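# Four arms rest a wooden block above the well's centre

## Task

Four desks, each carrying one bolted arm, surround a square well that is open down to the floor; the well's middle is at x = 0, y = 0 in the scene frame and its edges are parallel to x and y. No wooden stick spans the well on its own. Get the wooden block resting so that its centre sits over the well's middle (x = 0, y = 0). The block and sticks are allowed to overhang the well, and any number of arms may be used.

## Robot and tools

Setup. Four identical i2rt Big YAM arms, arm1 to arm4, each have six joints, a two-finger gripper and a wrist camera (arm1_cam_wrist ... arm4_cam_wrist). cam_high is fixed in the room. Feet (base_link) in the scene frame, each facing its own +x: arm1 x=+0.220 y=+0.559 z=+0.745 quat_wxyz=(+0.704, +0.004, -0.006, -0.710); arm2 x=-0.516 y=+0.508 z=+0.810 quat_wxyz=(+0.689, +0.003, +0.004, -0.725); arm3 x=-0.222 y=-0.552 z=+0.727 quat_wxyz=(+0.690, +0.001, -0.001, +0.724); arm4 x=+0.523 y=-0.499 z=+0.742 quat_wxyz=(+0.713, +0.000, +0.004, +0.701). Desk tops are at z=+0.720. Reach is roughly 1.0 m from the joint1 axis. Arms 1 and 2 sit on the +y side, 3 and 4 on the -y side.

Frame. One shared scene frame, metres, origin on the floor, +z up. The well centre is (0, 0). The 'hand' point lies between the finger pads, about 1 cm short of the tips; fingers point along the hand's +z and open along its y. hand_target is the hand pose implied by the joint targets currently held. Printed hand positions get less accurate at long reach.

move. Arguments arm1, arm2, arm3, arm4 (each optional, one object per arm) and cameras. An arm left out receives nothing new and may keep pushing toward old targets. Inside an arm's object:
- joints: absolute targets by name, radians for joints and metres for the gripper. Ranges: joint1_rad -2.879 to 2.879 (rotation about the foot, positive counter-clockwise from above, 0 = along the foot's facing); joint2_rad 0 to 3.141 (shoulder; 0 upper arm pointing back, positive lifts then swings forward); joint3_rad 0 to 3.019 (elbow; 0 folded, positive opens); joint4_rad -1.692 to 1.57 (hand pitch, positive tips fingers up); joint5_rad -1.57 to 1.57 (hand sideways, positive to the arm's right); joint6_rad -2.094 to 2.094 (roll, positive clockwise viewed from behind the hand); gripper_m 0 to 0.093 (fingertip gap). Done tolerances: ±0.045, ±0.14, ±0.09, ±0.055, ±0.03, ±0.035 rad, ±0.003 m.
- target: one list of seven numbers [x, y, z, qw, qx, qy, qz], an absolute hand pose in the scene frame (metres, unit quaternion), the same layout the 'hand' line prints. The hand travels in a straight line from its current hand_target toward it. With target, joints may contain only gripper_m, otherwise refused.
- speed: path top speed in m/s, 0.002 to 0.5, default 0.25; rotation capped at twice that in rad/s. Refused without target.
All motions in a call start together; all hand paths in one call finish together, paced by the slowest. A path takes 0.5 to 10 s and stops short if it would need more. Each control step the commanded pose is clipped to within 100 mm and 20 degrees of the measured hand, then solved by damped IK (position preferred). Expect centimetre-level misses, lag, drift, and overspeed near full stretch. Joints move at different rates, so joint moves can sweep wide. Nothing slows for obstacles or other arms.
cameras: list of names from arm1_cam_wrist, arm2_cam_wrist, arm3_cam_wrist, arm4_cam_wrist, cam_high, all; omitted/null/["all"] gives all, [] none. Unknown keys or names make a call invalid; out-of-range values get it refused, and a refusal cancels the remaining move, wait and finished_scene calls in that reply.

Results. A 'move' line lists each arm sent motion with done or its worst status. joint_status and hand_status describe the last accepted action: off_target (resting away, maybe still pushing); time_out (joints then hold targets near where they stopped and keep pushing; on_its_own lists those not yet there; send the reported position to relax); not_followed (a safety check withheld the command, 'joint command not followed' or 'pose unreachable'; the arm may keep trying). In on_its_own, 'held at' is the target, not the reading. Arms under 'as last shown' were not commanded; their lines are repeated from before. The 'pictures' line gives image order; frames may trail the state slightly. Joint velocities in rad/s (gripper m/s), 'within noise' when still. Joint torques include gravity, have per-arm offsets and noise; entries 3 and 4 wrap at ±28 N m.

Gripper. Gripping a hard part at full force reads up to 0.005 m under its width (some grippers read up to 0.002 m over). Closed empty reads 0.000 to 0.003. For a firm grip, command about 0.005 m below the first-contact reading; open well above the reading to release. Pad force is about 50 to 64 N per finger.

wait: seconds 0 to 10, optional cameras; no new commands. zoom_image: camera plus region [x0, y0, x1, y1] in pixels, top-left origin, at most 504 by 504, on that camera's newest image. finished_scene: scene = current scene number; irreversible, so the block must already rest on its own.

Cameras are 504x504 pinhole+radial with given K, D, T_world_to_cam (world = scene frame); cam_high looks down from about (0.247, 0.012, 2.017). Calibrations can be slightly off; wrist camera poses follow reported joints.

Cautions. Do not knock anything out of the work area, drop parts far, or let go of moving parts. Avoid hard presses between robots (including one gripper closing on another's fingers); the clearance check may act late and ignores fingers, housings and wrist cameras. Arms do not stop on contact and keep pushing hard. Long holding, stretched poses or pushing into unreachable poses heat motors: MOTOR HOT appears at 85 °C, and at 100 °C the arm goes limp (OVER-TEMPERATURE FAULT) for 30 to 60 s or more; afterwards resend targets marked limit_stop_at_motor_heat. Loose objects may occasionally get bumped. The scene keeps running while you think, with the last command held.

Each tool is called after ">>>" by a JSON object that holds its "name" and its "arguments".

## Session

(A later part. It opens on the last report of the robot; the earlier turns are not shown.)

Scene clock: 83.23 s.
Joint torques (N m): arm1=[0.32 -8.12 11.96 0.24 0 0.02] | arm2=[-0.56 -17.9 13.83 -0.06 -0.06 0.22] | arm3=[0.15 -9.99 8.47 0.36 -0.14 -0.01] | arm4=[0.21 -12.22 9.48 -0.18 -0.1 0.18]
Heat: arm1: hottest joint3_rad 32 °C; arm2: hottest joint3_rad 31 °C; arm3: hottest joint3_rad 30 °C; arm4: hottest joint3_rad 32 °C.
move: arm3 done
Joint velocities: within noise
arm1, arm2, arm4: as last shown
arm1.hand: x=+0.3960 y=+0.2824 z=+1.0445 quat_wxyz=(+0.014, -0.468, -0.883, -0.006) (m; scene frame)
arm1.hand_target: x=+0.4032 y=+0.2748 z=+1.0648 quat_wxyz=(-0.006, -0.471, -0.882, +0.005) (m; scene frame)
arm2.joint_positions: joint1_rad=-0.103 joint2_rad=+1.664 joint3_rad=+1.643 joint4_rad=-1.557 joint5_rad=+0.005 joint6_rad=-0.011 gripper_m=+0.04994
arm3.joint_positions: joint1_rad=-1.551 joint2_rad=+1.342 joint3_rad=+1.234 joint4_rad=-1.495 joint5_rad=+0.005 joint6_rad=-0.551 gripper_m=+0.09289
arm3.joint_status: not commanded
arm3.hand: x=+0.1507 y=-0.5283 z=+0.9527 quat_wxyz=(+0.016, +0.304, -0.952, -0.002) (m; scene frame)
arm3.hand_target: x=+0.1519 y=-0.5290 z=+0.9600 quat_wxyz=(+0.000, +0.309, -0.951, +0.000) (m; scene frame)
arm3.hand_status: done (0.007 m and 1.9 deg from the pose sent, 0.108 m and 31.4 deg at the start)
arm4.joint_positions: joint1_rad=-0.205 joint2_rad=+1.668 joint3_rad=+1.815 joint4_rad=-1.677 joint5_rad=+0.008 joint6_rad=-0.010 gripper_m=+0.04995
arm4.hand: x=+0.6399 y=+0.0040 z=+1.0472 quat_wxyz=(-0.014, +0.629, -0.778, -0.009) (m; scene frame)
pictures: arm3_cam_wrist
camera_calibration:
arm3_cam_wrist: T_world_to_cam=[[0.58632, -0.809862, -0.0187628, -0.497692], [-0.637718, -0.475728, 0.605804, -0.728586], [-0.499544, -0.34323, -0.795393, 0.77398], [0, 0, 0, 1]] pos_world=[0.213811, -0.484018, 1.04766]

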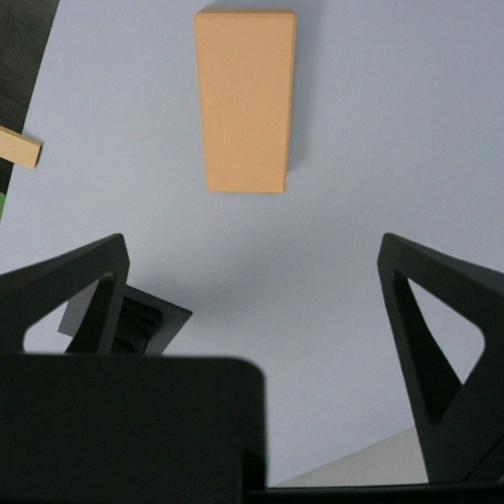

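>>> {"name": "move", "arguments": {"arm3": {"target":[0.142,-0.524,0.82,0.0,0.309,-0.951,0]}, "cameras": ["arm3_cam_wrist"]}}

Scene clock: 84.90 s.
Joint torques (N m): arm1=[0.32 -8.12 11.97 0.24 0 0.03] | arm2=[0.09 -17.55 14 0.14 -0.05 0.19] | arm3=[1.03 -7.82 7.95 0.42 -0.13 0.11] | arm4=[0.09 -12.22 9.52 -0.16 -0.1 0.17]
Heat: arm1: hottest joint3_rad 32 °C; arm2: hottest joint3_rad 31 °C; arm3: hottest joint3_rad 30 °C; arm4: hottest joint3_rad 33 °C.
move: arm3 done
Joint velocities: within noise
arm1, arm2, arm4: as last shown
arm3.joint_positions: joint1_rad=-1.548 joint2_rad=+1.394 joint3_rad=+0.924 joint4_rad=-1.109 joint5_rad=+0.004 joint6_rad=-0.551 gripper_m=+0.09289
arm3.joint_status: not commanded
arm3.hand: x=+0.1374 y=-0.5276 z=+0.8211 quat_wxyz=(+0.004, +0.306, -0.952, +0.000) (m; scene frame)
arm3.hand_target: x=+0.1418 y=-0.5240 z=+0.8200 quat_wxyz=(+0.000, +0.309, -0.951, +0.000) (m; scene frame)
arm3.hand_status: done (0.006 m and 0.6 deg from the pose sent, 0.133 m and 1.9 deg at the start)
pictures: arm3_cam_wrist
camera_calibration:
arm3_cam_wrist: T_world_to_cam=[[0.589609, -0.807659, -0.00691361, -0.500771], [-0.649998, -0.479559, 0.589513, -0.643873], [-0.479441, -0.343088, -0.807729, 0.670403], [0, 0, 0, 1]] pos_world=[0.198162, -0.48322, 0.917613]

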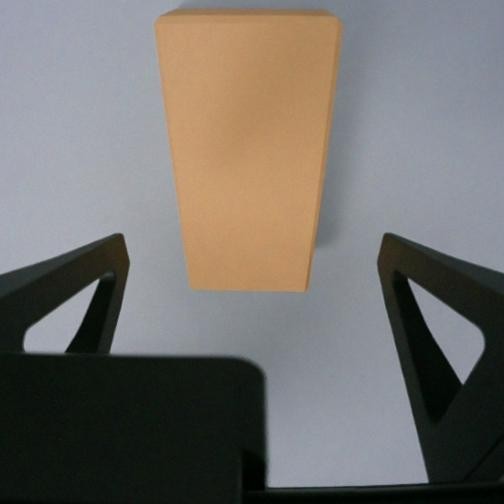

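>>> {"name": "move", "arguments": {"arm3": {"target":[0.146,-0.520,0.756,0.0,0.309,-0.951,0],"speed":0.08}, "cameras": ["arm3_cam_wrist"]}}

Scene clock: 86.63 s.
Joint torques (N m): arm1=[0.26 -8.12 11.97 0.24 0 0.03] | arm2=[0.03 -18.08 13.82 0.08 -0.04 0.19] | arm3=[1.03 -8.18 6.86 0.43 -0.13 0.19] | arm4=[0.03 -12.22 9.52 -0.18 -0.1 0.18]
Heat: arm1: hottest joint3_rad 32 °C; arm2: hottest joint3_rad 31 °C; arm3: hottest joint3_rad 30 °C; arm4: hottest joint3_rad 33 °C.
move: arm3 done
Joint velocities: within noise
arm1, arm2, arm4: as last shown
arm3.joint_positions: joint1_rad=-1.539 joint2_rad=+1.503 joint3_rad=+0.850 joint4_rad=-0.919 joint5_rad=+0.004 joint6_rad=-0.551 gripper_m=+0.09289
arm3.joint_status: not commanded
arm3.hand: x=+0.1437 y=-0.5238 z=+0.7598 quat_wxyz=(+0.000, +0.310, -0.951, +0.001) (m; scene frame)
arm3.hand_target: x=+0.1460 y=-0.5201 z=+0.7561 quat_wxyz=(+0.000, +0.309, -0.951, +0.000) (m; scene frame)
arm3.hand_status: done (0.006 m and 0.2 deg from the pose sent, 0.066 m and 0.6 deg at the start)
pictures: arm3_cam_wrist
camera_calibration:
arm3_cam_wrist: T_world_to_cam=[[0.596714, -0.802448, -0.00301639, -0.503178], [-0.65004, -0.485578, 0.584518, -0.601217], [-0.47051, -0.34683, -0.811375, 0.624735], [0, 0, 0, 1]] pos_world=[0.203383, -0.479036, 0.856799]

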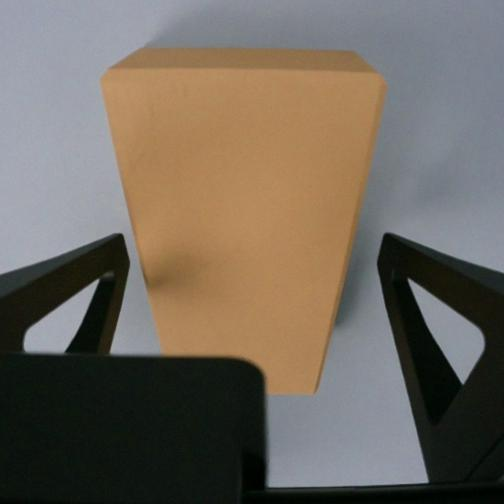

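Close and lift.

>>> {"name": "move", "arguments": {"arm3": {"joints":{"gripper_m":0.075}}, "cameras": []}}

>>> {"name": "move", "arguments": {"arm3": {"joints":{"gripper_m":0.055}}, "cameras": ["arm3_cam_wrist","cam_high"]}}

Scene clock: 87.43 s.
Joint torques (N m): arm1=[0.32 -8.18 11.97 0.24 0 0.02] | arm2=[-0.32 -17.32 13.97 0.13 -0.05 0.18] | arm3=[0.91 -8.18 6.84 0.42 -0.06 0.18] | arm4=[0.15 -12.22 9.51 -0.17 -0.09 0.18]
Heat: arm1: hottest joint3_rad 32 °C; arm2: hottest joint3_rad 31 °C; arm3: hottest joint3_rad 30 °C; arm4: hottest joint3_rad 33 °C.
move: arm3 done
Joint velocities: within noise
arm1, arm2, arm4: as last shown
arm3.joint_positions: joint1_rad=-1.537 joint2_rad=+1.503 joint3_rad=+0.850 joint4_rad=-0.919 joint5_rad=+0.002 joint6_rad=-0.551 gripper_m=+0.07515
arm3.joint_status: all done
arm3.hand: x=+0.1437 y=-0.5226 z=+0.7598 quat_wxyz=(+0.000, +0.311, -0.950, +0.000) (m; scene frame)
arm3.hand_target: x=+0.1460 y=-0.5200 z=+0.7561 quat_wxyz=(+0.000, +0.309, -0.951, +0.000) (m; scene frame)
arm3.hand_status: not commanded
pictures: none
No camera images: "cameras" was empty.

Scene clock: 87.90 s.
Joint torques (N m): arm1=[0.32 -8.18 11.96 0.25 0 0.02] | arm2=[-0.67 -17.38 14 -0.03 0 0.2] | arm3=[0.91 -8.12 6.86 0.42 -0.02 0.18] | arm4=[0.15 -12.28 9.54 -0.17 -0.1 0.18]
Heat: arm1: hottest joint3_rad 32 °C; arm2: hottest joint3_rad 31 °C; arm3: hottest joint3_rad 30 °C; arm4: hottest joint3_rad 33 °C.
move: arm3 off_target
Joint velocities: within noise
arm1, arm2, arm4: as last shown
arm3.joint_positions: joint1_rad=-1.537 joint2_rad=+1.503 joint3_rad=+0.850 joint4_rad=-0.919 joint5_rad=+0.001 joint6_rad=-0.551 gripper_m=+0.06846
arm3.joint_status: gripper_m off_target (ended at +0.06850, target +0.05500)
arm3.hand: x=+0.1437 y=-0.5225 z=+0.7598 quat_wxyz=(+0.000, +0.311, -0.950, +0.000) (m; scene frame)
arm3.hand_target: x=+0.1460 y=-0.5200 z=+0.7561 quat_wxyz=(+0.000, +0.309, -0.951, +0.000) (m; scene frame)
arm3.hand_status: not commanded
pictures: arm3_cam_wrist, cam_high
camera_calibration:
arm3_cam_wrist: T_world_to_cam=[[0.598551, -0.801069, -0.0051098, -0.500076], [-0.649002, -0.488647, 0.583113, -0.601228], [-0.469611, -0.345707, -0.812375, 0.626395], [0, 0, 0, 1]] pos_world=[0.203284, -0.477835, 0.856897]

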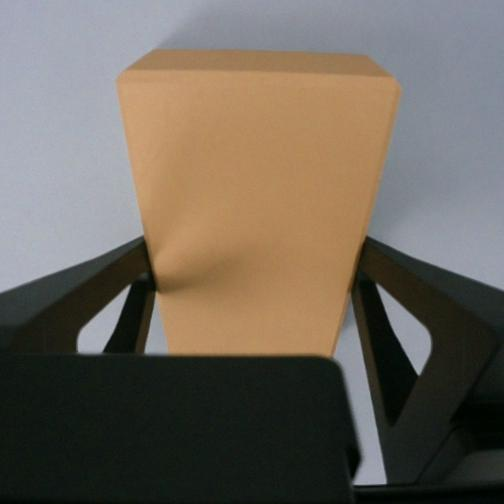

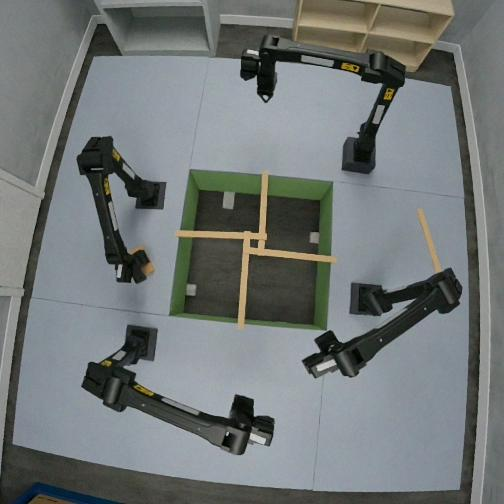

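>>> {"name": "move", "arguments": {"arm3": {"target":[0.146,-0.520,0.99,0.0,0.309,-0.951,0],"speed":0.12}, "cameras": ["arm3_cam_wrist"]}}

>>> {"name": "move", "arguments": {"arm3": {"target":[0.17,-0.35,1.03,0.0,0.309,-0.951,0],"speed":0.15}, "cameras": ["cam_high"]}}

Scene clock: 90.77 s.
Joint torques (N m): arm1=[0.38 -8.12 11.97 0.24 0 0.02] | arm2=[-0.15 -17.44 13.97 0.09 -0.05 0.19] | arm3=[0.91 -9.7 13.08 -0.5 -0.04 0.19] | arm4=[0.32 -12.16 9.51 -0.18 -0.1 0.18]
Heat: arm1: hottest joint3_rad 32 °C; arm2: hottest joint3_rad 32 °C; arm3: hottest joint3_rad 30 °C; arm4: hottest joint3_rad 33 °C.
move: arm3 off_target
Joint velocities: within noise
arm1, arm2, arm4: as last shown
arm3.joint_positions: joint1_rad=-1.536 joint2_rad=+1.321 joint3_rad=+1.235 joint4_rad=-1.552 joint5_rad=+0.001 joint6_rad=-0.551 gripper_m=+0.06846
arm3.joint_status: not commanded
arm3.hand: x=+0.1342 y=-0.5234 z=+0.9607 quat_wxyz=(+0.033, +0.312, -0.950, -0.008) (m; scene frame)
arm3.hand_target: x=+0.1446 y=-0.5202 z=+0.9897 quat_wxyz=(+0.000, +0.309, -0.951, +0.000) (m; scene frame)
arm3.hand_status: off_target (0.032 m and 3.9 deg from the pose sent, 0.230 m and 0.3 deg at the start)
pictures: arm3_cam_wrist
camera_calibration:
arm3_cam_wrist: T_world_to_cam=[[0.597705, -0.800676, -0.0408246, -0.459413], [-0.60785, -0.485786, 0.628116, -0.772231], [-0.522749, -0.350613, -0.777048, 0.755344], [0, 0, 0, 1]] pos_world=[0.200048, -0.478148, 1.05323]

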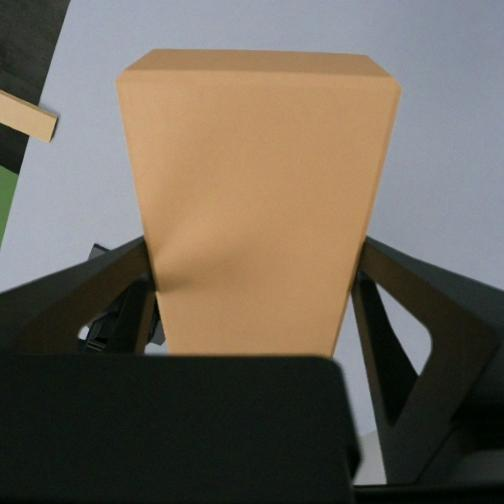

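Scene clock: 92.83 s.
Joint torques (N m): arm1=[0.32 -8.18 11.97 0.24 0 0.02] | arm2=[-0.56 -17.08 13.89 0.1 -0.06 0.19] | arm3=[0.38 -10.23 13.31 -0.4 0.1 0.2] | arm4=[0.32 -12.16 9.5 -0.18 -0.1 0.17]
Heat: arm1: hottest joint3_rad 32 °C; arm2: hottest joint3_rad 32 °C; arm3: hottest joint3_rad 31 °C; arm4: hottest joint3_rad 33 °C.
move: arm3 off_target
Joint velocities: within noise
arm1.joint_positions: joint1_rad=+0.594 joint2_rad=+1.233 joint3_rad=+1.322 joint4_rad=-1.700 joint5_rad=+0.013 joint6_rad=-0.011 gripper_m=+0.04991
arm1.joint_status: not commanded
arm1.hand: x=+0.3960 y=+0.2824 z=+1.0445 quat_wxyz=(+0.014, -0.468, -0.883, -0.006) (m; scene frame)
arm1.hand_target: x=+0.4032 y=+0.2748 z=+1.0648 quat_wxyz=(-0.006, -0.471, -0.882, +0.005) (m; scene frame)
arm1.hand_status: not commanded
arm2.joint_positions: joint1_rad=-0.103 joint2_rad=+1.664 joint3_rad=+1.643 joint4_rad=-1.557 joint5_rad=+0.005 joint6_rad=-0.011 gripper_m=+0.04994
arm2.joint_status: not commanded
arm2.hand: x=-0.5937 y=+0.0072 z=+1.0509 quat_wxyz=(+0.008, -0.755, -0.655, -0.004) (m; scene frame)
arm2.hand_target: x=-0.5936 y=-0.0017 z=+1.0598 quat_wxyz=(+0.003, -0.758, -0.652, +0.002) (m; scene frame)
arm2.hand_status: not commanded
arm3.joint_positions: joint1_rad=-1.142 joint2_rad=+1.489 joint3_rad=+1.531 joint4_rad=-1.658 joint5_rad=-0.001 joint6_rad=-0.164 gripper_m=+0.06846
arm3.joint_status: not commanded
arm3.hand: x=+0.1587 y=-0.3557 z=+1.0091 quat_wxyz=(+0.022, +0.315, -0.949, +0.002) (m; scene frame)
arm3.hand_target: x=+0.1690 y=-0.3504 z=+1.0298 quat_wxyz=(+0.000, +0.309, -0.951, +0.000) (m; scene frame)
arm3.hand_status: off_target (0.024 m and 2.6 deg from the pose sent, 0.190 m and 3.9 deg at the start)
arm4.joint_positions: joint1_rad=-0.205 joint2_rad=+1.668 joint3_rad=+1.815 joint4_rad=-1.677 joint5_rad=+0.008 joint6_rad=-0.010 gripper_m=+0.04995
arm4.joint_status: not commanded
arm4.hand: x=+0.6399 y=+0.0040 z=+1.0472 quat_wxyz=(-0.014, +0.629, -0.778, -0.009) (m; scene frame)
arm4.hand_target: x=+0.6386 y=+0.0098 z=+1.0569 quat_wxyz=(-0.021, +0.626, -0.779, -0.014) (m; scene frame)
arm4.hand_status: not commanded
pictures: cam_high

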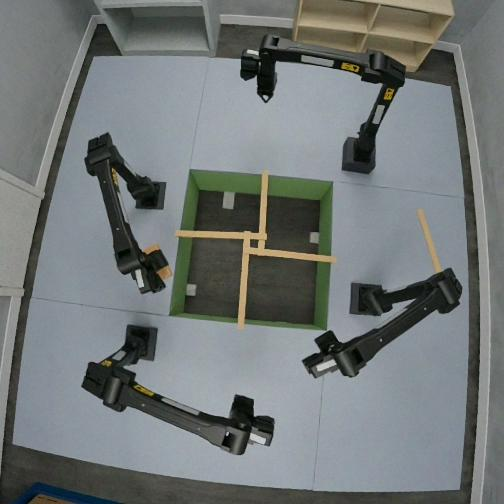

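>>> {"name": "move", "arguments": {"arm3": {"target":[0.09,-0.15,1.04,-0.004,0.15,-0.988,-0.01],"speed":0.15}, "cameras": []}}

>>> {"name": "move", "arguments": {"arm3": {"target":[-0.005,0.015,1.02,0.008,0,1,0.02],"speed":0.12}, "cameras": ["cam_high"]}}

>>> {"name": "zoom_image", "arguments": {"camera": "cam_high", "region": [190, 170, 330, 310]}}

Scene clock: 95.63 s.
Joint torques (N m): arm1=[0.32 -8.18 11.96 0.24 0 0.03] | arm2=[-0.56 -17.55 14.12 0.05 -0.08 0.16] | arm3=[0.15 -12.45 13.37 -0.38 0.14 0.2] | arm4=[0.09 -12.16 9.5 -0.16 -0.1 0.16]
Heat: arm1: hottest joint3_rad 32 °C; arm2: hottest joint3_rad 32 °C; arm3: hottest joint3_rad 31 °C; arm4: hottest joint3_rad 33 °C.
move: arm3 off_target
Joint velocities: within noise
arm1, arm2, arm4: as last shown
arm3.joint_positions: joint1_rad=-0.709 joint2_rad=+1.648 joint3_rad=+1.741 joint4_rad=-1.668 joint5_rad=-0.011 joint6_rad=+0.594 gripper_m=+0.06846
arm3.joint_status: not commanded
arm3.hand: x=+0.0821 y=-0.1585 z=+1.0179 quat_wxyz=(+0.005, +0.157, -0.988, -0.003) (m; scene frame)
arm3.hand_target: x=+0.0893 y=-0.1510 z=+1.0395 quat_wxyz=(-0.013, +0.150, -0.988, -0.019) (m; scene frame)
arm3.hand_status: off_target (0.025 m and 1.5 deg from the pose sent, 0.219 m and 19.7 deg at the start; a joint's target at an end of its range on 41 of 72 steps)
pictures: none
No camera images: "cameras" was empty.

Scene clock: 98.13 s.
Joint torques (N m): arm1=[0.32 -8.12 11.97 0.24 0 0.02] | arm2=[-0.32 -17.67 14.01 0.08 -0.06 0.17] | arm3=[0.21 -15.79 13.35 -0.36 0.18 0.22] | arm4=[0.15 -12.22 9.51 -0.2 -0.1 0.18]
Heat: arm1: hottest joint3_rad 33 °C; arm2: hottest joint3_rad 32 °C; arm3: hottest joint3_rad 31 °C; arm4: hottest joint3_rad 34 °C.
move: arm3 off_target
Joint velocities: within noise
arm1, arm2, arm4: as last shown
arm3.joint_positions: joint1_rad=-0.412 joint2_rad=+1.904 joint3_rad=+2.036 joint4_rad=-1.668 joint5_rad=-0.001 joint6_rad=+1.192 gripper_m=+0.06846
arm3.joint_status: not commanded
arm3.hand: x=-0.0094 y=+0.0055 z=+0.9965 quat_wxyz=(-0.006, +0.007, -1.000, -0.018) (m; scene frame)
arm3.hand_target: x=-0.0054 y=+0.0136 z=+1.0194 quat_wxyz=(-0.016, +0.000, -0.999, -0.040) (m; scene frame)
arm3.hand_status: off_target (0.026 m and 0.9 deg from the pose sent, 0.194 m and 18.2 deg at the start; a joint's target at an end of its range on 50 of 75 steps)
pictures: cam_high

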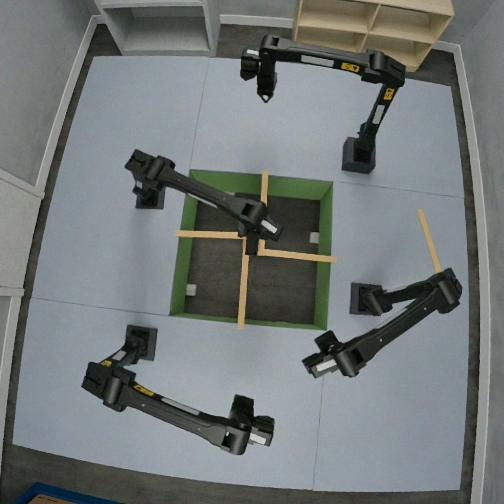

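Scaled by 3.600 from the camera's 504x504 image, which has a finer 720x720 frame.

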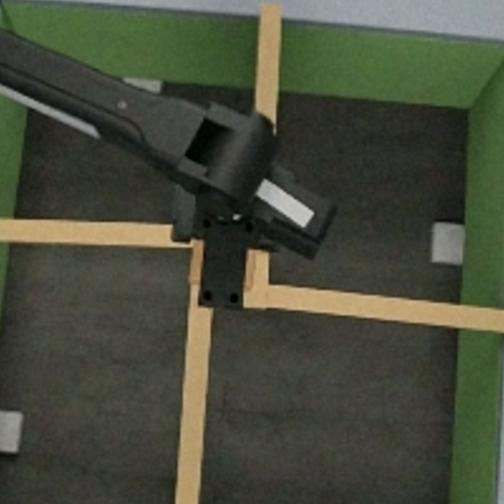

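>>> {"name": "move", "arguments": {"arm3": {"target":[-0.0135,0.033,0.89,0.003,0,1,0.010],"speed":0.06}, "cameras": ["cam_high","arm3_cam_wrist"]}}

>>> {"name": "zoom_image", "arguments": {"camera": "cam_high", "region": [190, 170, 330, 310]}}

Scene clock: 101.23 s.
Joint torques (N m): arm1=[0.26 -8.12 11.97 0.25 0 0.02] | arm2=[-0.15 -17.85 14.01 0.09 -0.04 0.14] | arm3=[0.85 -16.62 9.31 0.32 0.11 0.19] | arm4=[0.26 -12.28 9.51 -0.17 -0.11 0.17]
Heat: arm1: hottest joint3_rad 33 °C; arm2: hottest joint3_rad 32 °C; arm3: hottest joint3_rad 31 °C; arm4: hottest joint3_rad 34 °C.
move: arm3 done
Joint velocities: within noise
arm1, arm2, arm4: as last shown
arm3.joint_positions: joint1_rad=-0.398 joint2_rad=+1.986 joint3_rad=+1.871 joint4_rad=-1.458 joint5_rad=-0.001 joint6_rad=+1.216 gripper_m=+0.06846
arm3.joint_status: not commanded
arm3.hand: x=-0.0109 y=+0.0259 z=+0.8857 quat_wxyz=(+0.001, +0.002, -1.000, +0.000) (m; scene frame)
arm3.hand_target: x=-0.0136 y=+0.0329 z=+0.8900 quat_wxyz=(-0.003, +0.000, -1.000, -0.010) (m; scene frame)
arm3.hand_status: done (0.009 m and 1.2 deg from the pose sent, 0.110 m and 1.2 deg at the start)
pictures: arm3_cam_wrist, cam_high
camera_calibration:
arm3_cam_wrist: T_world_to_cam=[[0.0133655, -0.999898, -0.00510737, 0.0312778], [-0.811471, -0.013831, 0.584229, -0.522076], [-0.58424, -0.00366404, -0.811573, 0.834833], [0, 0, 0, 1]] pos_world=[0.0636743, 0.0271127, 0.982699]

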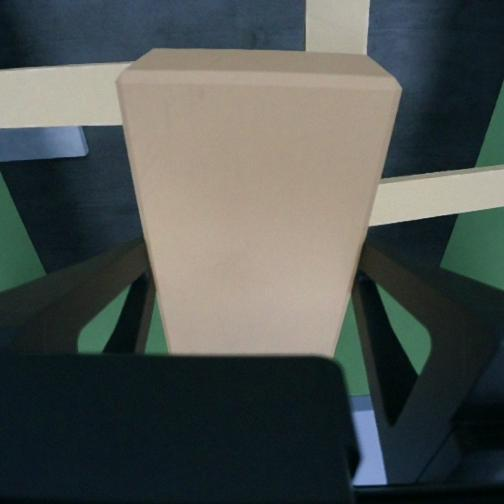

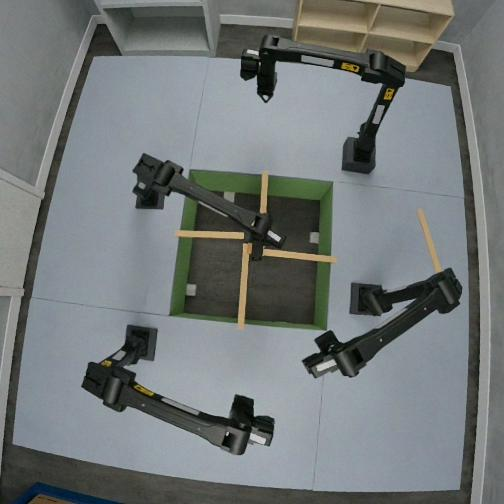

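Scaled by 3.600 from the camera's 504x504 image, which has a finer 720x720 frame.

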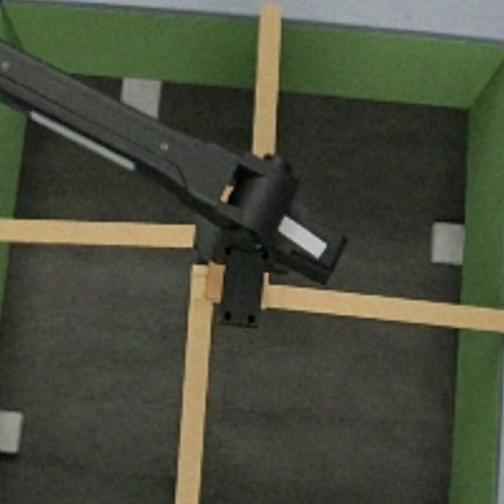

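>>> {"name": "move", "arguments": {"arm3": {"target":[-0.017,0.034,0.855,0.002,0,1,0.008],"speed":0.04}, "cameras": []}}

>>> {"name": "move", "arguments": {"arm3": {"target":[-0.017,0.034,0.845,0.003,0,1,0.008],"speed":0.03}, "cameras": ["cam_high"]}}

>>> {"name": "zoom_image", "arguments": {"camera": "cam_high", "region": [190, 170, 330, 310]}}

Scene clock: 102.83 s.
Joint torques (N m): arm1=[0.26 -8.18 11.96 0.24 0 0.03] | arm2=[-1.03 -17.67 13.9 0.13 -0.06 0.18] | arm3=[0.85 -16.44 9.01 0.32 0.1 0.2] | arm4=[0.21 -12.22 9.52 -0.2 -0.09 0.15]
Heat: arm1: hottest joint3_rad 33 °C; arm2: hottest joint3_rad 33 °C; arm3: hottest joint3_rad 31 °C; arm4: hottest joint3_rad 34 °C.
move: arm3 done
Joint velocities: within noise
arm1, arm2, arm4: as last shown
arm3.joint_positions: joint1_rad=-0.393 joint2_rad=+2.001 joint3_rad=+1.806 joint4_rad=-1.379 joint5_rad=-0.001 joint6_rad=+1.221 gripper_m=+0.06846
arm3.joint_status: not commanded
arm3.hand: x=-0.0141 y=+0.0268 z=+0.8522 quat_wxyz=(+0.001, +0.002, -1.000, +0.001) (m; scene frame)
arm3.hand_target: x=-0.0170 y=+0.0338 z=+0.8551 quat_wxyz=(-0.002, +0.000, -1.000, -0.008) (m; scene frame)
arm3.hand_status: done (0.008 m and 1.1 deg from the pose sent, 0.032 m and 1.0 deg at the start)
pictures: none
No camera images: "cameras" was empty.

Scene clock: 103.80 s.
Joint torques (N m): arm1=[0.32 -8.18 11.97 0.24 0 0.02] | arm2=[-0.09 -17.32 14.06 -0.01 -0.04 0.18] | arm3=[0.91 -16.26 8.87 0.39 0.17 0.2] | arm4=[0.09 -12.28 9.54 -0.17 -0.1 0.18]
Heat: arm1: hottest joint3_rad 33 °C; arm2: hottest joint3_rad 33 °C; arm3: hottest joint3_rad 31 °C; arm4: hottest joint3_rad 34 °C.
move: arm3 done
Joint velocities: within noise
arm1, arm2, arm4: as last shown
arm3.joint_positions: joint1_rad=-0.392 joint2_rad=+2.003 joint3_rad=+1.789 joint4_rad=-1.356 joint5_rad=-0.001 joint6_rad=+1.222 gripper_m=+0.06846
arm3.joint_status: not commanded
arm3.hand: x=-0.0142 y=+0.0272 z=+0.8448 quat_wxyz=(+0.000, +0.002, -1.000, -0.002) (m; scene frame)
arm3.hand_target: x=-0.0171 y=+0.0340 z=+0.8451 quat_wxyz=(-0.003, +0.000, -1.000, -0.008) (m; scene frame)
arm3.hand_status: done (0.007 m and 0.9 deg from the pose sent, 0.011 m and 1.1 deg at the start)
pictures: cam_high

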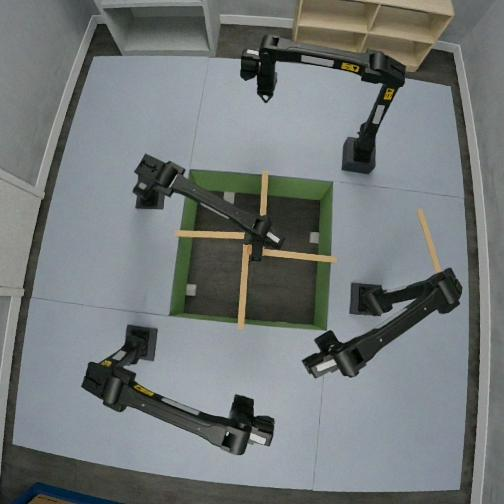

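Scaled by 3.600 from the camera's 504x504 image, which has a finer 720x720 frame.

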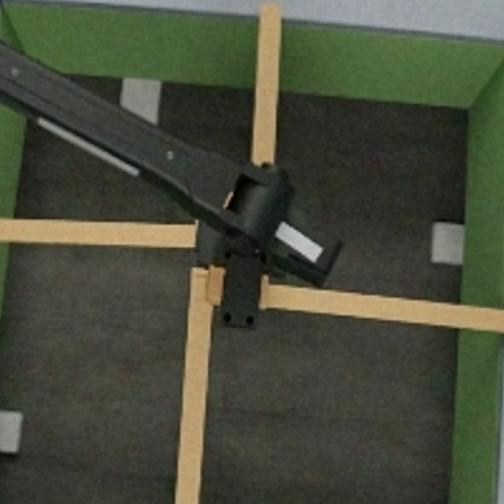

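>>> {"name": "move", "arguments": {"arm3": {"target":[-0.018,0.034,0.839,0.003,0,1,0.008],"speed":0.03}, "cameras": []}}

>>> {"name": "move", "arguments": {"arm3": {"target":[-0.018,0.034,0.834,0.003,0,1,0.008],"speed":0.03}, "cameras": []}}

>>> {"name": "move", "arguments": {"arm3": {"target":[-0.018,0.034,0.829,0.003,0,1,0.008],"speed":0.03}, "cameras": ["cam_high","arm3_cam_wrist"]}}

>>> {"name": "zoom_image", "arguments": {"camera": "cam_high", "region": [190, 170, 330, 310]}}

Scene clock: 105.00 s.
Joint torques (N m): arm1=[0.26 -8.12 11.97 0.24 0 0.02] | arm2=[-0.26 -17.38 14.17 0.06 -0.05 0.19] | arm3=[1.03 -16.03 8.46 0.49 0.17 0.21] | arm4=[0.26 -12.22 9.5 -0.2 -0.1 0.18]
Heat: arm1: hottest joint3_rad 33 °C; arm2: hottest joint3_rad 33 °C; arm3: hottest joint3_rad 31 °C; arm4: hottest joint3_rad 34 °C.
move: arm3 done
Joint velocities: within noise
arm1, arm2, arm4: as last shown
arm3.joint_positions: joint1_rad=-0.392 joint2_rad=+2.003 joint3_rad=+1.783 joint4_rad=-1.344 joint5_rad=-0.001 joint6_rad=+1.222 gripper_m=+0.06846
arm3.joint_status: not commanded
arm3.hand: x=-0.0142 y=+0.0280 z=+0.8424 quat_wxyz=(-0.001, +0.002, -1.000, -0.004) (m; scene frame)
arm3.hand_target: x=-0.0180 y=+0.0339 z=+0.8392 quat_wxyz=(-0.003, +0.000, -1.000, -0.008) (m; scene frame)
arm3.hand_status: done (0.008 m and 0.6 deg from the pose sent, 0.010 m and 0.9 deg at the start)
pictures: none
No camera images: "cameras" was empty.

Scene clock: 105.97 s.
Joint torques (N m): arm1=[0.26 -8.18 11.97 0.24 0 0.02] | arm2=[0.03 -17.26 13.83 0.02 -0.04 0.18] | arm3=[0.97 -15.91 8.1 0.59 0.18 0.21] | arm4=[0.32 -12.22 9.51 -0.14 -0.11 0.17]
Heat: arm1: hottest joint3_rad 33 °C; arm2: hottest joint3_rad 33 °C; arm3: hottest joint3_rad 31 °C; arm4: hottest joint3_rad 34 °C.
move: arm3 done
Joint velocities: within noise
arm1, arm2, arm4: as last shown
arm3.joint_positions: joint1_rad=-0.392 joint2_rad=+2.003 joint3_rad=+1.779 joint4_rad=-1.336 joint5_rad=-0.001 joint6_rad=+1.222 gripper_m=+0.06846
arm3.joint_status: not commanded
arm3.hand: x=-0.0141 y=+0.0288 z=+0.8408 quat_wxyz=(-0.002, +0.002, -1.000, -0.006) (m; scene frame)
arm3.hand_target: x=-0.0181 y=+0.0338 z=+0.8341 quat_wxyz=(-0.003, +0.000, -1.000, -0.008) (m; scene frame)
arm3.hand_status: done (0.009 m and 0.4 deg from the pose sent, 0.011 m and 0.6 deg at the start)
pictures: none
No camera images: "cameras" was empty.

Scene clock: 106.93 s.
Joint torques (N m): arm1=[0.32 -8.12 11.96 0.24 0 0.02] | arm2=[0.09 -17.08 13.96 0.09 -0.07 0.24] | arm3=[0.91 -15.68 7.73 0.64 0.19 0.21] | arm4=[0.15 -12.22 9.51 -0.17 -0.1 0.17]
Heat: arm1: hottest joint3_rad 33 °C; arm2: hottest joint3_rad 33 °C; arm3: hottest joint3_rad 31 °C; arm4: hottest joint3_rad 34 °C.
move: arm3 off_target
Joint velocities: within noise
arm1.joint_positions: joint1_rad=+0.594 joint2_rad=+1.233 joint3_rad=+1.322 joint4_rad=-1.700 joint5_rad=+0.013 joint6_rad=-0.011 gripper_m=+0.04991
arm1.joint_status: not commanded
arm1.hand: x=+0.3960 y=+0.2824 z=+1.0445 quat_wxyz=(+0.014, -0.468, -0.883, -0.006) (m; scene frame)
arm1.hand_target: x=+0.4032 y=+0.2748 z=+1.0648 quat_wxyz=(-0.006, -0.471, -0.882, +0.005) (m; scene frame)
arm1.hand_status: not commanded
arm2.joint_positions: joint1_rad=-0.103 joint2_rad=+1.664 joint3_rad=+1.643 joint4_rad=-1.557 joint5_rad=+0.005 joint6_rad=-0.011 gripper_m=+0.04994
arm2.joint_status: not commanded
arm2.hand: x=-0.5937 y=+0.0072 z=+1.0509 quat_wxyz=(+0.008, -0.755, -0.655, -0.004) (m; scene frame)
arm2.hand_target: x=-0.5936 y=-0.0017 z=+1.0598 quat_wxyz=(+0.003, -0.758, -0.652, +0.002) (m; scene frame)
arm2.hand_status: not commanded
arm3.joint_positions: joint1_rad=-0.391 joint2_rad=+2.003 joint3_rad=+1.775 joint4_rad=-1.325 joint5_rad=-0.001 joint6_rad=+1.222 gripper_m=+0.06846
arm3.joint_status: not commanded
arm3.hand: x=-0.0140 y=+0.0302 z=+0.8394 quat_wxyz=(-0.003, +0.003, -1.000, -0.010) (m; scene frame)
arm3.hand_target: x=-0.0180 y=+0.0337 z=+0.8291 quat_wxyz=(-0.003, +0.000, -1.000, -0.008) (m; scene frame)
arm3.hand_status: off_target (0.012 m and 0.4 deg from the pose sent, 0.013 m and 0.4 deg at the start)
arm4.joint_positions: joint1_rad=-0.205 joint2_rad=+1.668 joint3_rad=+1.815 joint4_rad=-1.677 joint5_rad=+0.008 joint6_rad=-0.010 gripper_m=+0.04995
arm4.joint_status: not commanded
arm4.hand: x=+0.6399 y=+0.0040 z=+1.0472 quat_wxyz=(-0.014, +0.629, -0.778, -0.009) (m; scene frame)
arm4.hand_target: x=+0.6386 y=+0.0098 z=+1.0569 quat_wxyz=(-0.021, +0.626, -0.779, -0.014) (m; scene frame)
arm4.hand_status: not commanded
pictures: arm3_cam_wrist, cam_high
camera_calibration:
arm3_cam_wrist: T_world_to_cam=[[0.0138997, -0.999627, -0.0234955, 0.0508187], [-0.815057, -0.0249386, 0.578843, -0.492685], [-0.579213, 0.0111044, -0.8151, 0.798083], [0, 0, 0, 1]] pos_world=[0.059987, 0.0296506, 0.936899]

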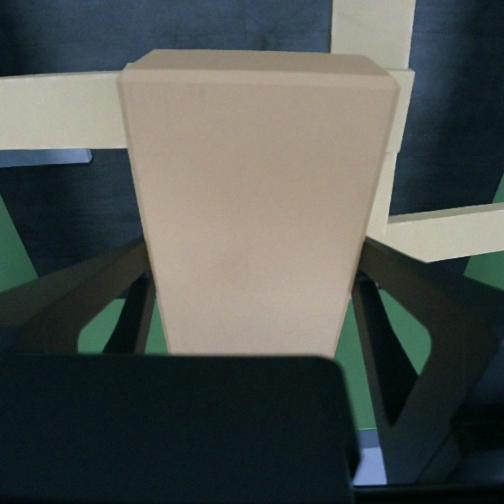

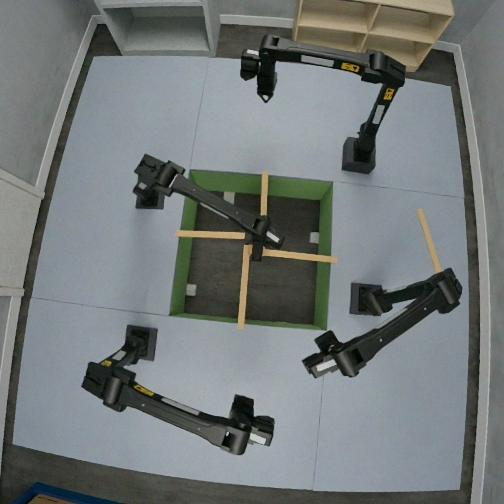

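Scaled by 3.600 from the camera's 504x504 image, which has a finer 720x720 frame.

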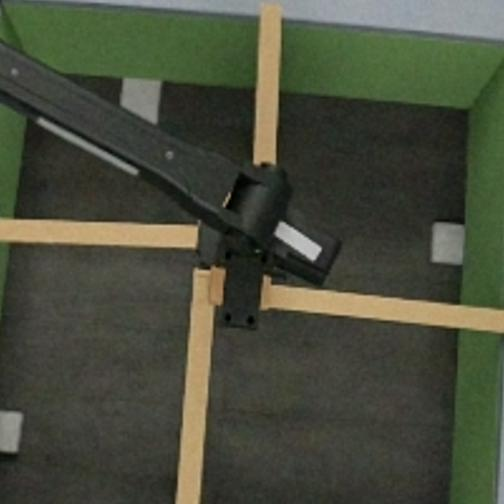

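>>> {"name": "move", "arguments": {"arm3": {"target":[-0.018,0.034,0.837,0.003,0,1,0.008],"speed":0.03}, "cameras": []}}

>>> {"name": "move", "arguments": {"arm3": {"joints":{"gripper_m":0.076}}, "cameras": ["arm3_cam_wrist","cam_high"]}}

Scene clock: 108.13 s.
Joint torques (N m): arm1=[0.38 -8.18 11.96 0.24 0 0.03] | arm2=[0.38 -16.97 13.91 0.23 -0.04 0.2] | arm3=[0.97 -16.09 8.8 -0.03 0.19 0.21] | arm4=[0.26 -12.22 9.51 -0.18 -0.09 0.17]
Heat: arm1: hottest joint3_rad 33 °C; arm2: hottest joint3_rad 33 °C; arm3: hottest joint3_rad 31 °C; arm4: hottest joint3_rad 34 °C.
move: arm3 done
Joint velocities: within noise
arm1, arm2, arm4: as last shown
arm3.joint_positions: joint1_rad=-0.391 joint2_rad=+2.003 joint3_rad=+1.775 joint4_rad=-1.325 joint5_rad=-0.001 joint6_rad=+1.222 gripper_m=+0.06846
arm3.joint_status: not commanded
arm3.hand: x=-0.0140 y=+0.0302 z=+0.8394 quat_wxyz=(-0.003, +0.003, -1.000, -0.010) (m; scene frame)
arm3.hand_target: x=-0.0180 y=+0.0339 z=+0.8370 quat_wxyz=(-0.003, +0.000, -1.000, -0.008) (m; scene frame)
arm3.hand_status: done (0.006 m and 0.4 deg from the pose sent, 0.006 m and 0.3 deg at the start)
pictures: none
No camera images: "cameras" was empty.

Scene clock: 108.63 s.
Joint torques (N m): arm1=[0.38 -8.12 11.96 0.24 0 0.02] | arm2=[-0.21 -17.79 14.09 0.01 -0.03 0.16] | arm3=[0.85 -16.21 8.85 -0.03 0.16 0.2] | arm4=[0.38 -12.22 9.5 -0.16 -0.1 0.18]
Heat: arm1: hottest joint3_rad 33 °C; arm2: hottest joint3_rad 33 °C; arm3: hottest joint3_rad 31 °C; arm4: hottest joint3_rad 34 °C.
move: arm3 done
Joint velocities: within noise
arm1, arm2, arm4: as last shown
arm3.joint_positions: joint1_rad=-0.391 joint2_rad=+2.003 joint3_rad=+1.775 joint4_rad=-1.325 joint5_rad=-0.001 joint6_rad=+1.223 gripper_m=+0.07583
arm3.joint_status: all done
arm3.hand: x=-0.0141 y=+0.0302 z=+0.8392 quat_wxyz=(-0.003, +0.002, -1.000, -0.009) (m; scene frame)
arm3.hand_target: x=-0.0181 y=+0.0339 z=+0.8371 quat_wxyz=(-0.003, +0.000, -1.000, -0.008) (m; scene frame)
arm3.hand_status: not commanded
pictures: arm3_cam_wrist, cam_high
camera_calibration:
arm3_cam_wrist: T_world_to_cam=[[0.0131002, -0.999652, -0.022904, 0.0503102], [-0.815405, -0.0239379, 0.578395, -0.492238], [-0.578742, 0.011099, -0.815435, 0.798147], [0, 0, 0, 1]] pos_world=[0.0598888, 0.0296509, 0.936698]

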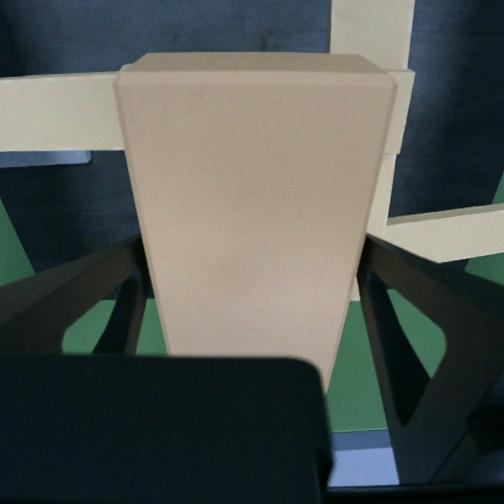

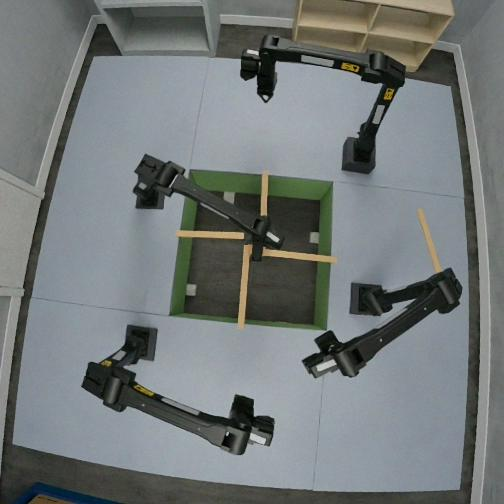

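>>> {"name": "move", "arguments": {"arm3": {"joints":{"gripper_m":0.093}}, "cameras": ["arm3_cam_wrist"]}}

>>> {"name": "move", "arguments": {"arm3": {"target":[-0.018,0.036,0.88,0.005,0,1,0.010],"speed":0.04}, "cameras": ["arm3_cam_wrist","cam_high"]}}

Scene clock: 109.33 s.
Joint torques (N m): arm1=[0.32 -8.18 11.97 0.24 0 0.02] | arm2=[-0.32 -17.67 14.01 0.1 -0.04 0.14] | arm3=[0.91 -16.15 8.81 -0.03 0.16 0.2] | arm4=[0.32 -12.22 9.51 -0.17 -0.11 0.17]
Heat: arm1: hottest joint3_rad 33 °C; arm2: hottest joint3_rad 33 °C; arm3: hottest joint3_rad 31 °C; arm4: hottest joint3_rad 34 °C.
move: arm3 done
Joint velocities: within noise
arm1, arm2, arm4: as last shown
arm3.joint_positions: joint1_rad=-0.391 joint2_rad=+2.003 joint3_rad=+1.775 joint4_rad=-1.325 joint5_rad=-0.001 joint6_rad=+1.224 gripper_m=+0.09279
arm3.joint_status: all done
arm3.hand: x=-0.0141 y=+0.0302 z=+0.8392 quat_wxyz=(-0.003, +0.002, -1.000, -0.009) (m; scene frame)
arm3.hand_target: x=-0.0181 y=+0.0339 z=+0.8371 quat_wxyz=(-0.003, +0.000, -1.000, -0.008) (m; scene frame)
arm3.hand_status: not commanded
pictures: arm3_cam_wrist
camera_calibration:
arm3_cam_wrist: T_world_to_cam=[[0.01274, -0.999657, -0.0228914, 0.0503207], [-0.815411, -0.0236368, 0.578399, -0.49225], [-0.578742, 0.0112971, -0.815433, 0.798139], [0, 0, 0, 1]] pos_world=[0.059889, 0.0296516, 0.936698]

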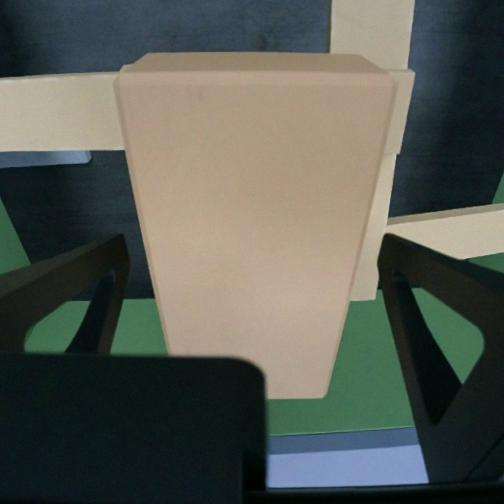

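Scene clock: 110.97 s.
Joint torques (N m): arm1=[0.32 -8.12 11.97 0.24 0 0.02] | arm2=[-0.21 -17.85 14.02 0.25 -0.03 0.18] | arm3=[0.97 -17.61 12.05 -0.44 0.2 0.21] | arm4=[0.21 -12.22 9.5 -0.18 -0.09 0.18]
Heat: arm1: hottest joint3_rad 33 °C; arm2: hottest joint3_rad 33 °C; arm3: hottest joint3_rad 31 °C; arm4: hottest joint3_rad 34 °C.
move: arm3 off_target
Joint velocities: within noise
arm1, arm2, arm4: as last shown
arm3.joint_positions: joint1_rad=-0.389 joint2_rad=+2.003 joint3_rad=+1.812 joint4_rad=-1.412 joint5_rad=+0.000 joint6_rad=+1.225 gripper_m=+0.09289
arm3.joint_status: not commanded
arm3.hand: x=-0.0180 y=+0.0215 z=+0.8531 quat_wxyz=(+0.005, +0.002, -1.000, +0.015) (m; scene frame)
arm3.hand_target: x=-0.0185 y=+0.0349 z=+0.8802 quat_wxyz=(-0.005, +0.000, -1.000, -0.010) (m; scene frame)
arm3.hand_status: off_target (0.031 m and 3.1 deg from the pose sent, 0.041 m and 0.4 deg at the start)
pictures: arm3_cam_wrist, cam_high
camera_calibration:
arm3_cam_wrist: T_world_to_cam=[[0.0127199, -0.999616, 0.0246231, 0.00133605], [-0.805912, 0.00432792, 0.592019, -0.51581], [-0.591898, -0.0273745, -0.805548, 0.799411], [0, 0, 0, 1]] pos_world=[0.0574549, 0.0254514, 0.9493]

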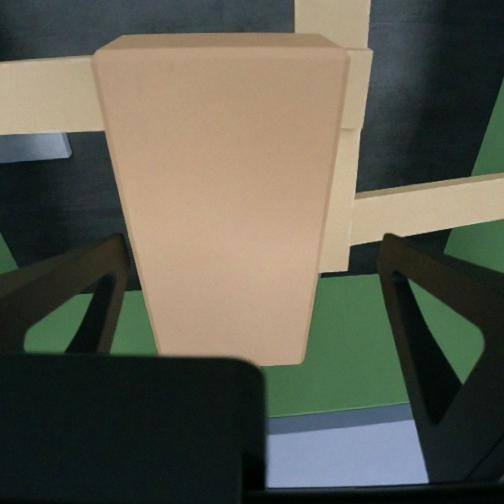

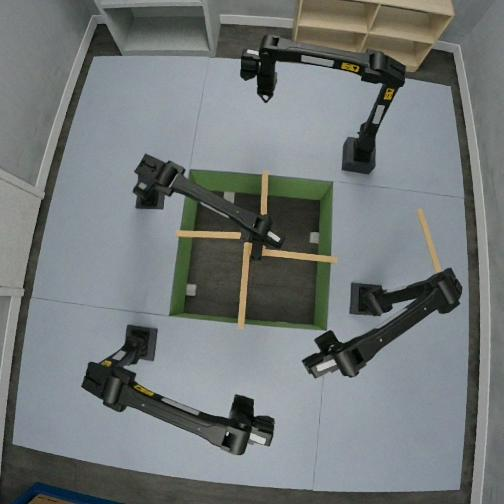

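>>> {"name": "move", "arguments": {"arm3": {"target":[-0.014,0.048,0.94,0.008,0,1,0.018],"speed":0.05}, "cameras": ["arm3_cam_wrist"]}}

>>> {"name": "move", "arguments": {"arm3": {"target":[-0.06,-0.20,1.06,0,0.15,-0.988,-0.01]}, "cameras": ["cam_high"]}}

>>> {"name": "zoom_image", "arguments": {"camera": "cam_high", "region": [190, 170, 330, 310]}}

>>> {"name": "zoom_image", "arguments": {"camera": "cam_high", "region": [230, 215, 280, 265]}}

Scene clock: 113.13 s.
Joint torques (N m): arm1=[0.32 -8.12 11.96 0.25 0 0.02] | arm2=[-0.09 -17.14 13.98 0.13 -0.04 0.15] | arm3=[0.85 -16.67 12.42 -0.42 0.2 0.2] | arm4=[0.21 -12.34 9.48 -0.14 -0.1 0.19]
Heat: arm1: hottest joint3_rad 33 °C; arm2: hottest joint3_rad 33 °C; arm3: hottest joint3_rad 32 °C; arm4: hottest joint3_rad 34 °C.
move: arm3 off_target
Joint velocities: within noise
arm1, arm2, arm4: as last shown
arm3.joint_positions: joint1_rad=-0.389 joint2_rad=+2.003 joint3_rad=+1.997 joint4_rad=-1.563 joint5_rad=+0.001 joint6_rad=+1.226 gripper_m=+0.09289
arm3.joint_status: not commanded
arm3.hand: x=-0.0129 y=+0.0361 z=+0.9232 quat_wxyz=(-0.001, +0.002, -1.000, -0.002) (m; scene frame)
arm3.hand_target: x=-0.0143 y=+0.0472 z=+0.9402 quat_wxyz=(-0.008, +0.000, -1.000, -0.019) (m; scene frame)
arm3.hand_status: off_target (0.021 m and 2.1 deg from the pose sent, 0.091 m and 4.0 deg at the start)
pictures: arm3_cam_wrist
camera_calibration:
arm3_cam_wrist: T_world_to_cam=[[0.012642, -0.999891, -0.00762008, 0.0439149], [-0.813197, -0.0147155, 0.581803, -0.543211], [-0.581851, -0.00115855, -0.813294, 0.865639], [0, 0, 0, 1]] pos_world=[0.061381, 0.0369194, 1.0204]

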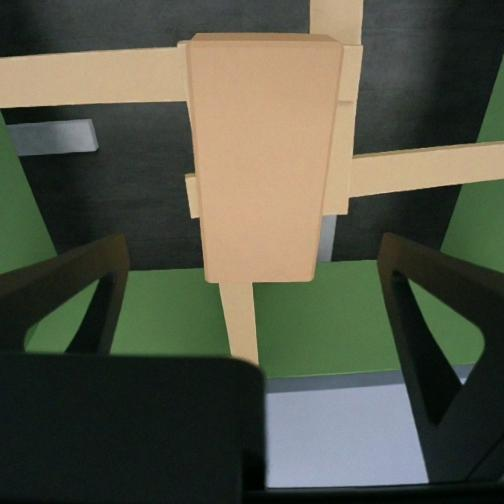

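Scene clock: 115.23 s.
Joint torques (N m): arm1=[0.32 -8.12 11.97 0.24 0 0.02] | arm2=[0.03 -17.96 14 0.1 -0.05 0.17] | arm3=[-0.21 -8.94 8.72 -0.17 0 0.01] | arm4=[0.32 -12.28 9.51 -0.16 -0.09 0.17]
Heat: arm1: hottest joint3_rad 34 °C; arm2: hottest joint3_rad 33 °C; arm3: hottest joint3_rad 32 °C; arm4: hottest joint3_rad 34 °C.
move: arm3 off_target
Joint velocities: within noise
arm1, arm2, arm4: as last shown
arm1.hand_target: x=+0.4032 y=+0.2748 z=+1.0648 quat_wxyz=(-0.006, -0.470, -0.882, +0.005) (m; scene frame)
arm3.joint_positions: joint1_rad=-0.477 joint2_rad=+1.330 joint3_rad=+1.495 joint4_rad=-1.671 joint5_rad=-0.009 joint6_rad=+0.848 gripper_m=+0.09289
arm3.joint_status: not commanded
arm3.hand: x=-0.0612 y=-0.1973 z=+1.0572 quat_wxyz=(-0.014, +0.147, -0.989, -0.031) (m; scene frame)
arm3.hand_target: x=-0.0600 y=-0.1999 z=+1.0594 quat_wxyz=(-0.013, +0.150, -0.988, -0.030) (m; scene frame)
arm3.hand_status: off_target (0.004 m and 2.9 deg from the pose sent, 0.277 m and 17.1 deg at the start; a joint's target at an end of its range on 32 of 63 steps)
pictures: cam_high

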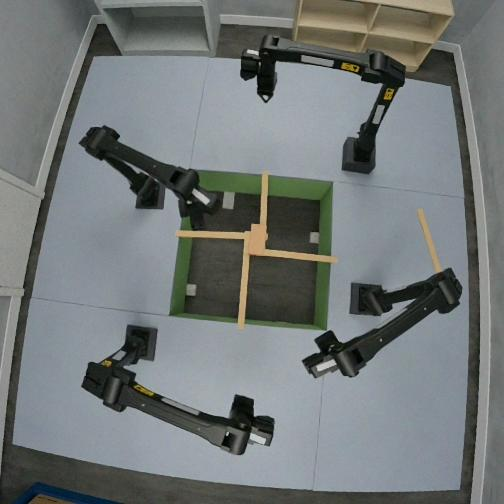

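Scaled by 3.600 from the camera's 504x504 image, which has a finer 720x720 frame.

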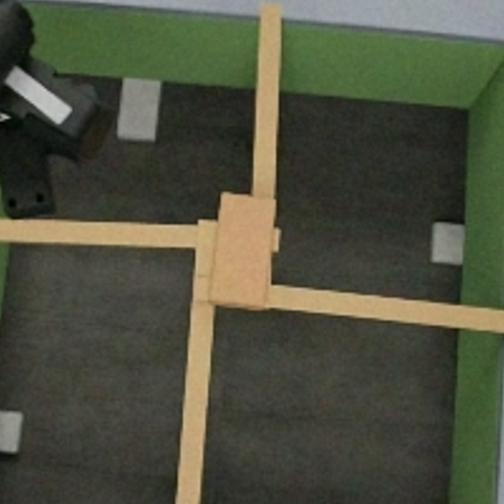

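Scaled by 10.080 from the camera's 504x504 image, which has a finer 720x720 frame.

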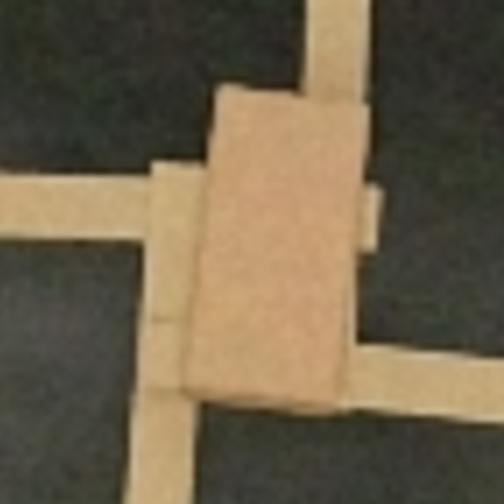

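>>> {"name": "wait", "arguments": {"seconds": 3, "cameras": ["cam_high"]}}

>>> {"name": "zoom_image", "arguments": {"camera": "cam_high", "region": [230, 215, 280, 265]}}

Scene clock: 118.73 s.
Joint torques (N m): arm1=[0.26 -8.12 11.97 0.24 0 0.02] | arm2=[0.38 -17.55 14.08 0.21 -0.05 0.15] | arm3=[-0.21 -8.82 8.72 -0.16 0 -0.02] | arm4=[0.21 -12.16 9.47 -0.16 -0.1 0.17]
Heat: arm1: hottest joint3_rad 34 °C; arm2: hottest joint3_rad 34 °C; arm3: hottest joint3_rad 32 °C; arm4: hottest joint3_rad 34 °C.
Joint velocities: within noise
arm1.joint_positions: joint1_rad=+0.594 joint2_rad=+1.233 joint3_rad=+1.322 joint4_rad=-1.700 joint5_rad=+0.013 joint6_rad=-0.011 gripper_m=+0.04991
arm1.joint_status: not commanded
arm1.hand: x=+0.3960 y=+0.2824 z=+1.0445 quat_wxyz=(+0.014, -0.468, -0.883, -0.006) (m; scene frame)
arm1.hand_target: x=+0.4032 y=+0.2748 z=+1.0648 quat_wxyz=(-0.006, -0.470, -0.882, +0.005) (m; scene frame)
arm1.hand_status: not commanded
arm2.joint_positions: joint1_rad=-0.103 joint2_rad=+1.664 joint3_rad=+1.643 joint4_rad=-1.557 joint5_rad=+0.005 joint6_rad=-0.011 gripper_m=+0.04994
arm2.joint_status: not commanded
arm2.hand: x=-0.5937 y=+0.0072 z=+1.0509 quat_wxyz=(+0.008, -0.755, -0.655, -0.004) (m; scene frame)
arm2.hand_target: x=-0.5936 y=-0.0017 z=+1.0598 quat_wxyz=(+0.003, -0.758, -0.652, +0.002) (m; scene frame)
arm2.hand_status: not commanded
arm3.joint_positions: joint1_rad=-0.477 joint2_rad=+1.330 joint3_rad=+1.495 joint4_rad=-1.671 joint5_rad=-0.009 joint6_rad=+0.847 gripper_m=+0.09289
arm3.joint_status: not commanded
arm3.hand: x=-0.0612 y=-0.1973 z=+1.0572 quat_wxyz=(-0.014, +0.147, -0.989, -0.031) (m; scene frame)
arm3.hand_target: x=-0.0600 y=-0.1999 z=+1.0594 quat_wxyz=(-0.013, +0.150, -0.988, -0.030) (m; scene frame)
arm3.hand_status: off_target (0.004 m and 2.9 deg from the pose sent, 0.277 m and 17.1 deg at the start; a joint's target at an end of its range on 32 of 63 steps)
arm4.joint_positions: joint1_rad=-0.205 joint2_rad=+1.668 joint3_rad=+1.815 joint4_rad=-1.677 joint5_rad=+0.008 joint6_rad=-0.010 gripper_m=+0.04995
arm4.joint_status: not commanded
arm4.hand: x=+0.6399 y=+0.0040 z=+1.0472 quat_wxyz=(-0.014, +0.629, -0.778, -0.009) (m; scene frame)
arm4.hand_target: x=+0.6386 y=+0.0098 z=+1.0569 quat_wxyz=(-0.021, +0.626, -0.779, -0.014) (m; scene frame)
arm4.hand_status: not commanded
wait: 3.00 s; at rest from the start
pictures: cam_high

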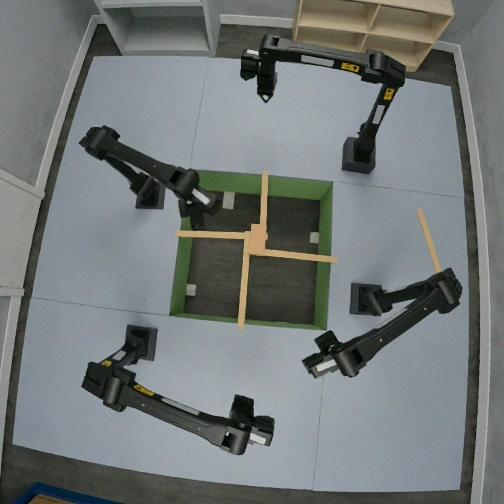

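Scaled by 10.080 from the camera's 504x504 image, which has a finer 720x720 frame.

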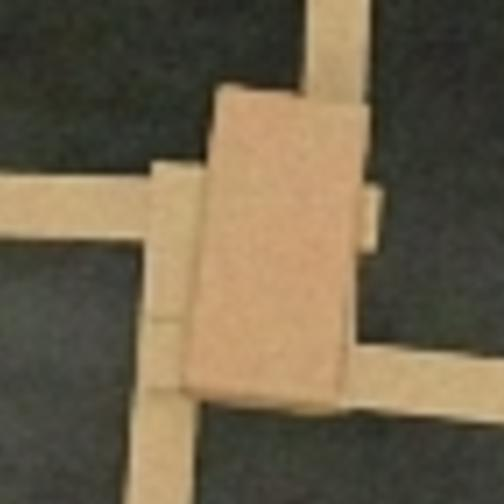

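>>> {"name": "finished_scene", "arguments": {"scene": 2}}

The scene is finished: the task was done.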